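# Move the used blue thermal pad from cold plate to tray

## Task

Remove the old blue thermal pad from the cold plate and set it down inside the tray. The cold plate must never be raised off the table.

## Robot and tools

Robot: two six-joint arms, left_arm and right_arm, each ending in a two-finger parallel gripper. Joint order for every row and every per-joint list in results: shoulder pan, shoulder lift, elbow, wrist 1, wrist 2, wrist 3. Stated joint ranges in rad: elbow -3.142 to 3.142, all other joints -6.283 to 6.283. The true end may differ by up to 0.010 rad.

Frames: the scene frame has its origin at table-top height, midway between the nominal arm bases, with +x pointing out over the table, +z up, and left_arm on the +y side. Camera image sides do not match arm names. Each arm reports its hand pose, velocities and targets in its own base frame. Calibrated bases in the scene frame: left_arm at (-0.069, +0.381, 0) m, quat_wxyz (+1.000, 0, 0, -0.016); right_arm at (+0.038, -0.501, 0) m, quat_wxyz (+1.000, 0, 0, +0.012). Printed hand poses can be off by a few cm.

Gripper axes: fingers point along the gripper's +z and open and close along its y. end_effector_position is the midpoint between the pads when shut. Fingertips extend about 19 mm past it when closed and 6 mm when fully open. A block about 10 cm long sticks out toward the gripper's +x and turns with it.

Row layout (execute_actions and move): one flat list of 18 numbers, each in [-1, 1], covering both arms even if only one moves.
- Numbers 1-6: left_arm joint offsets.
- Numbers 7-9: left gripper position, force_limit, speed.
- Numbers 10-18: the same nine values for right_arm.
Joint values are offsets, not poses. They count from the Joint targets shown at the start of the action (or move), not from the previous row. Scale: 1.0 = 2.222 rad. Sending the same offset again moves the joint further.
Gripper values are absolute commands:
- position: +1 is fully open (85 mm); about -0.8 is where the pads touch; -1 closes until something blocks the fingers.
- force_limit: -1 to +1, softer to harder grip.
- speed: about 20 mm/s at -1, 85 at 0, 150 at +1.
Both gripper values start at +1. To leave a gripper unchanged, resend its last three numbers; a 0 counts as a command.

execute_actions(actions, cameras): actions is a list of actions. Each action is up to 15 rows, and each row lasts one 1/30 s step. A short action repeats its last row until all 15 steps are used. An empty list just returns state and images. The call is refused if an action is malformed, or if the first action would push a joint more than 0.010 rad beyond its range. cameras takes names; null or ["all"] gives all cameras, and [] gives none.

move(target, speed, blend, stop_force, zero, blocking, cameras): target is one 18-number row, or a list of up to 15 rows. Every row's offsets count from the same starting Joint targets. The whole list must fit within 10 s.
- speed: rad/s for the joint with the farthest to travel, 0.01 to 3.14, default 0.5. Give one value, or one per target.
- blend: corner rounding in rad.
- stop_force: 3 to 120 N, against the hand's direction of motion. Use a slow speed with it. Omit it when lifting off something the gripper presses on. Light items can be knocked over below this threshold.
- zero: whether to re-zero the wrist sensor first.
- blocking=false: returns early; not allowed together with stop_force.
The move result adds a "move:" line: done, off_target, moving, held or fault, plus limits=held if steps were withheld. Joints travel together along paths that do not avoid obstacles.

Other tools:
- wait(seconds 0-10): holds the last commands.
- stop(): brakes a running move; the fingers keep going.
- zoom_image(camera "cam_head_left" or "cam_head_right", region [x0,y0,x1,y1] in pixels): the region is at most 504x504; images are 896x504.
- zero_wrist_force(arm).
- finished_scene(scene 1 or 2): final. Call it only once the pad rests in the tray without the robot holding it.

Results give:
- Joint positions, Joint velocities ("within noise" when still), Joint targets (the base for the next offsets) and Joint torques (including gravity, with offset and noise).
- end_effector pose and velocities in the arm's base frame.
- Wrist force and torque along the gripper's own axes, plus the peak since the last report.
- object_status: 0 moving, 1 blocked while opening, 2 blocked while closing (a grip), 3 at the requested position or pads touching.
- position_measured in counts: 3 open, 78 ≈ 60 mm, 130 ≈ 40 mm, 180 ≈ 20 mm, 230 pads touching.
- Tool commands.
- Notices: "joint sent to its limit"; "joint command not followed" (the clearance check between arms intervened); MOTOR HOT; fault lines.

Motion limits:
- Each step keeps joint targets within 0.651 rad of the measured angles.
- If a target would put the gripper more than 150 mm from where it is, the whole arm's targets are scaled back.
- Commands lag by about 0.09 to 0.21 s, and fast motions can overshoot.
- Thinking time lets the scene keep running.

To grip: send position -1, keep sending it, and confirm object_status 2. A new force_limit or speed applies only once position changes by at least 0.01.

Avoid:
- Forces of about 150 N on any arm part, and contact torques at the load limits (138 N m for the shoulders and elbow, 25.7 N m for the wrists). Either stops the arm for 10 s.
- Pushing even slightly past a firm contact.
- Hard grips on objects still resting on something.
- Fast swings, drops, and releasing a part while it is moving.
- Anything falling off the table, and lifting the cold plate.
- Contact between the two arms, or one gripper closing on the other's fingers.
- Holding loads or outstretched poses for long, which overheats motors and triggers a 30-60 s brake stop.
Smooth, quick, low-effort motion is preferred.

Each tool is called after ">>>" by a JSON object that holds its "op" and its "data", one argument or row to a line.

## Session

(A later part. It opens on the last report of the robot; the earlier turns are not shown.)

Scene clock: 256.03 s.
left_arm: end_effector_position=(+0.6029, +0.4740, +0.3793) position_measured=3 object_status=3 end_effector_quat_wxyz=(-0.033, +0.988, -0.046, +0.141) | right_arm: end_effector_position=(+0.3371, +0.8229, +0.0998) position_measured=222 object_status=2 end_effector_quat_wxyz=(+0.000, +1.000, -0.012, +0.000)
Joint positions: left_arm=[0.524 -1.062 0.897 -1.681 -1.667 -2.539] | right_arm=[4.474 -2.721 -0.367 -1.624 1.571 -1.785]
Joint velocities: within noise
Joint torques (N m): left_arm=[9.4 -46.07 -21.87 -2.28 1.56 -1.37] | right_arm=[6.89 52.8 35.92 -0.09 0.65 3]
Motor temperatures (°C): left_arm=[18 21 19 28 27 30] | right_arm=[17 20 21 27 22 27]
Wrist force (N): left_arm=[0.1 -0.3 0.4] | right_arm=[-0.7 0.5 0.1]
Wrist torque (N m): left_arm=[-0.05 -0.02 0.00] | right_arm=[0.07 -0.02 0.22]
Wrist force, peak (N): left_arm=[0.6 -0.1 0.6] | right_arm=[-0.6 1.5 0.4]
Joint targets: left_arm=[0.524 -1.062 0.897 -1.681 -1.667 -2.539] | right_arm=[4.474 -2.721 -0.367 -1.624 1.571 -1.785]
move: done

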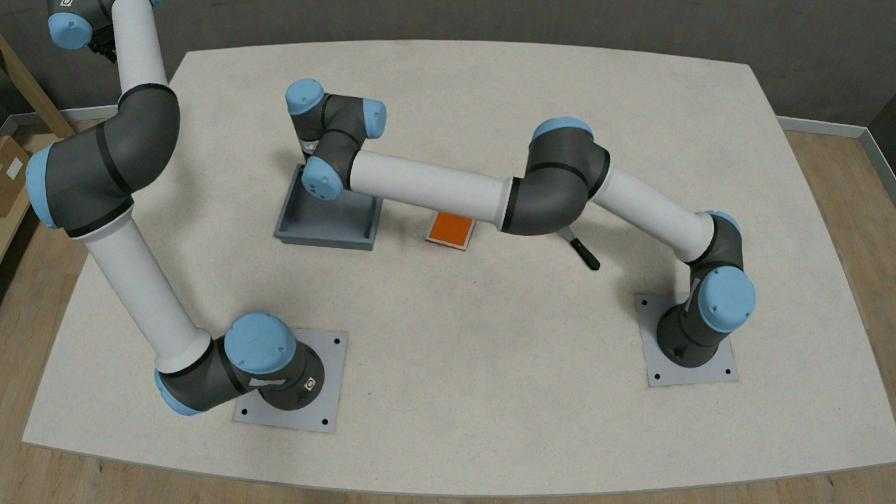

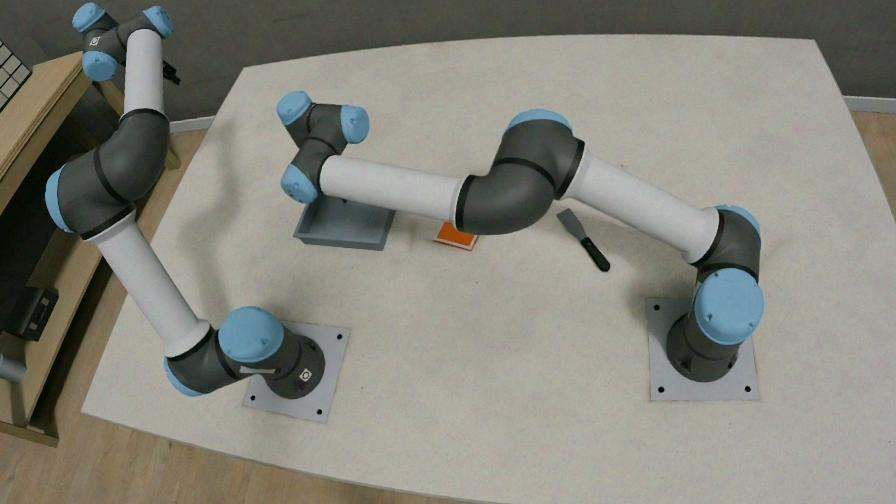

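>>> {"op": "move", "data": {
  "target": [
    [0,0,0,0,0,0,1,1,1,0,-0.0052,-0.0700,0.0753,0,0,-1,0.3,-1],
    [0,0,0,0,0,0,1,1,1,0,-0.0078,-0.0765,0.0843,0,0,-1,0.3,-1]
  ],
  "speed": [0.12,0.02],
  "stop_force": 3,
  "cameras": []
}}

>>> {"op": "move", "data": {
  "target": [0,0,0,0,0,0,1,1,1,0,0,0,0,0,0,0.3,-1,-1],
  "cameras": []
}}

>>> {"op": "move", "data": {
  "target": [
    [0,0,0,0,0,0,1,1,1,0,0.0078,0.0765,-0.0843,0,0,0.3,-1,-1],
    [0,0,0,0,0,0,1,1,1,-0.02,0.08,0.02,-0.1,0,0,0.3,-1,-1]
  ],
  "speed": [0.12,0.3]
}}

>>> {"op": "zoom_image", "data": {
  "camera": "cam_head_left",
  "region": [260, 140, 400, 260]
}}

Scene clock: 265.07 s.
left_arm: end_effector_position=(+0.6029, +0.4740, +0.3793) position_measured=3 object_status=3 end_effector_quat_wxyz=(-0.033, +0.988, -0.046, +0.141) | right_arm: end_effector_position=(+0.3371, +0.8230, +0.0242) position_measured=222 object_status=2 end_effector_quat_wxyz=(+0.000, +1.000, -0.012, +0.000)
Joint positions: left_arm=[0.524 -1.062 0.897 -1.681 -1.667 -2.539] | right_arm=[4.474 -2.736 -0.531 -1.446 1.571 -1.785]
Joint velocities: within noise
Joint torques (N m): left_arm=[9.54 -46.25 -21.87 -3.22 0.96 -1.26] | right_arm=[5.61 71.64 33.19 0.13 0.89 2.97]
Motor temperatures (°C): left_arm=[18 21 19 28 27 30] | right_arm=[17 20 21 27 22 27]
Wrist force (N): left_arm=[0.3 0.1 0.4] | right_arm=[-0.6 0.8 -2.4]
Wrist torque (N m): left_arm=[0.01 -0.05 0.00] | right_arm=[0.04 -0.02 0.23]
Wrist force, peak (N): left_arm=[0.6 0.1 0.6] | right_arm=[-0.8 1.2 -4.7]
Joint targets: left_arm=[0.524 -1.062 0.897 -1.681 -1.667 -2.539] | right_arm=[4.474 -2.736 -0.531 -1.446 1.571 -1.785]
move: contact (right_arm); path passed 1 of 2 targets
No camera images: "cameras" was empty.

Scene clock: 267.83 s.
left_arm: end_effector_position=(+0.6029, +0.4740, +0.3793) position_measured=3 object_status=3 end_effector_quat_wxyz=(-0.033, +0.988, -0.046, +0.141) | right_arm: end_effector_position=(+0.3371, +0.8230, +0.0242) position_measured=91 object_status=0 end_effector_quat_wxyz=(+0.000, +1.000, -0.012, +0.000)
Joint positions: left_arm=[0.524 -1.062 0.897 -1.681 -1.667 -2.539] | right_arm=[4.474 -2.736 -0.531 -1.446 1.571 -1.785]
Joint velocities: within noise
Joint torques (N m): left_arm=[8.82 -47.66 -21.44 -3.61 0.69 -1.13] | right_arm=[1.04 52.93 18.37 1.94 0.77 2.71]
Motor temperatures (°C): left_arm=[18 21 19 28 27 30] | right_arm=[17 20 21 27 22 27]
Wrist force (N): left_arm=[0.3 0.1 0.5] | right_arm=[-0.4 0.1 0.2]
Wrist torque (N m): left_arm=[0.00 -0.04 0.00] | right_arm=[0.01 -0.07 0.22]
Wrist force, peak (N): left_arm=[0.5 -0.1 0.7] | right_arm=[-0.8 -0.8 -4.6]
Joint targets: left_arm=[0.524 -1.062 0.897 -1.681 -1.667 -2.539] | right_arm=[4.474 -2.736 -0.531 -1.446 1.571 -1.785]
move: done
No camera images: "cameras" was empty.

Scene clock: 270.60 s.
left_arm: end_effector_position=(+0.6029, +0.4740, +0.3793) position_measured=3 object_status=3 end_effector_quat_wxyz=(-0.033, +0.988, -0.046, +0.141) | right_arm: end_effector_position=(+0.3636, +0.7742, +0.1774) position_measured=91 object_status=3 end_effector_quat_wxyz=(+0.000, +0.999, -0.034, +0.000)
Joint positions: left_arm=[0.524 -1.062 0.897 -1.681 -1.667 -2.539] | right_arm=[4.43 -2.559 -0.486 -1.668 1.571 -1.785]
Joint velocities: within noise
Joint torques (N m): left_arm=[9.08 -48.71 -22.47 -3.94 0.97 -0.93] | right_arm=[-6.53 70.23 19.98 -0.07 1.1 2.97]
Motor temperatures (°C): left_arm=[18 21 19 28 27 30] | right_arm=[17 20 21 27 22 27]
Wrist force (N): left_arm=[0.3 0.1 0.6] | right_arm=[-0.4 0.1 0.0]
Wrist torque (N m): left_arm=[0.01 -0.05 -0.01] | right_arm=[0.00 -0.06 0.22]
Wrist force, peak (N): left_arm=[0.7 0.0 0.6] | right_arm=[-0.3 1.2 -1.0]
Joint targets: left_arm=[0.524 -1.062 0.897 -1.681 -1.667 -2.539] | right_arm=[4.430 -2.558 -0.486 -1.668 1.571 -1.785]
move: done

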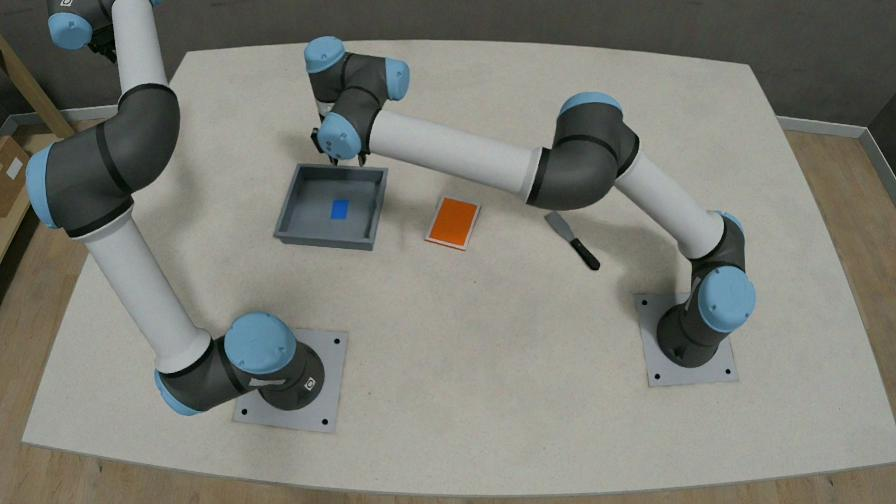

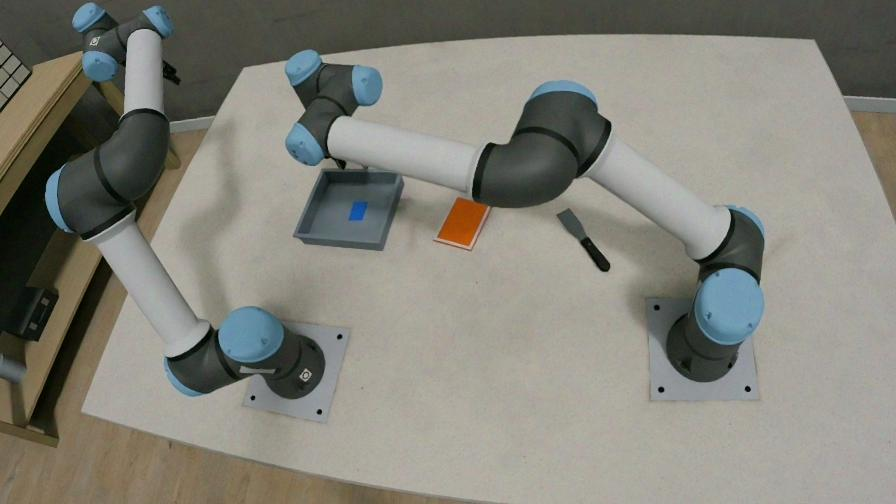

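Scaled by 3.600 from the camera's 896x504 image, which has a finer 1280x720 frame.

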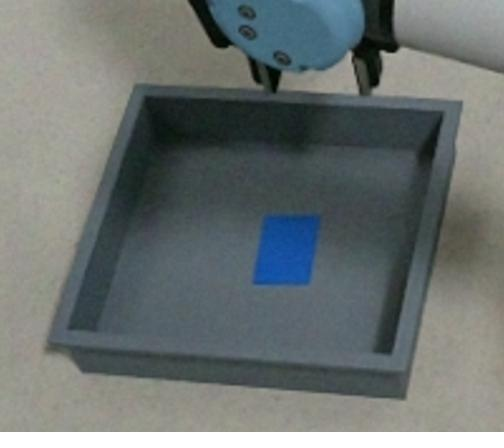

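>>> {"op": "finished_scene", "data": {
  "scene": 2
}}

The scene is finished: the task was done.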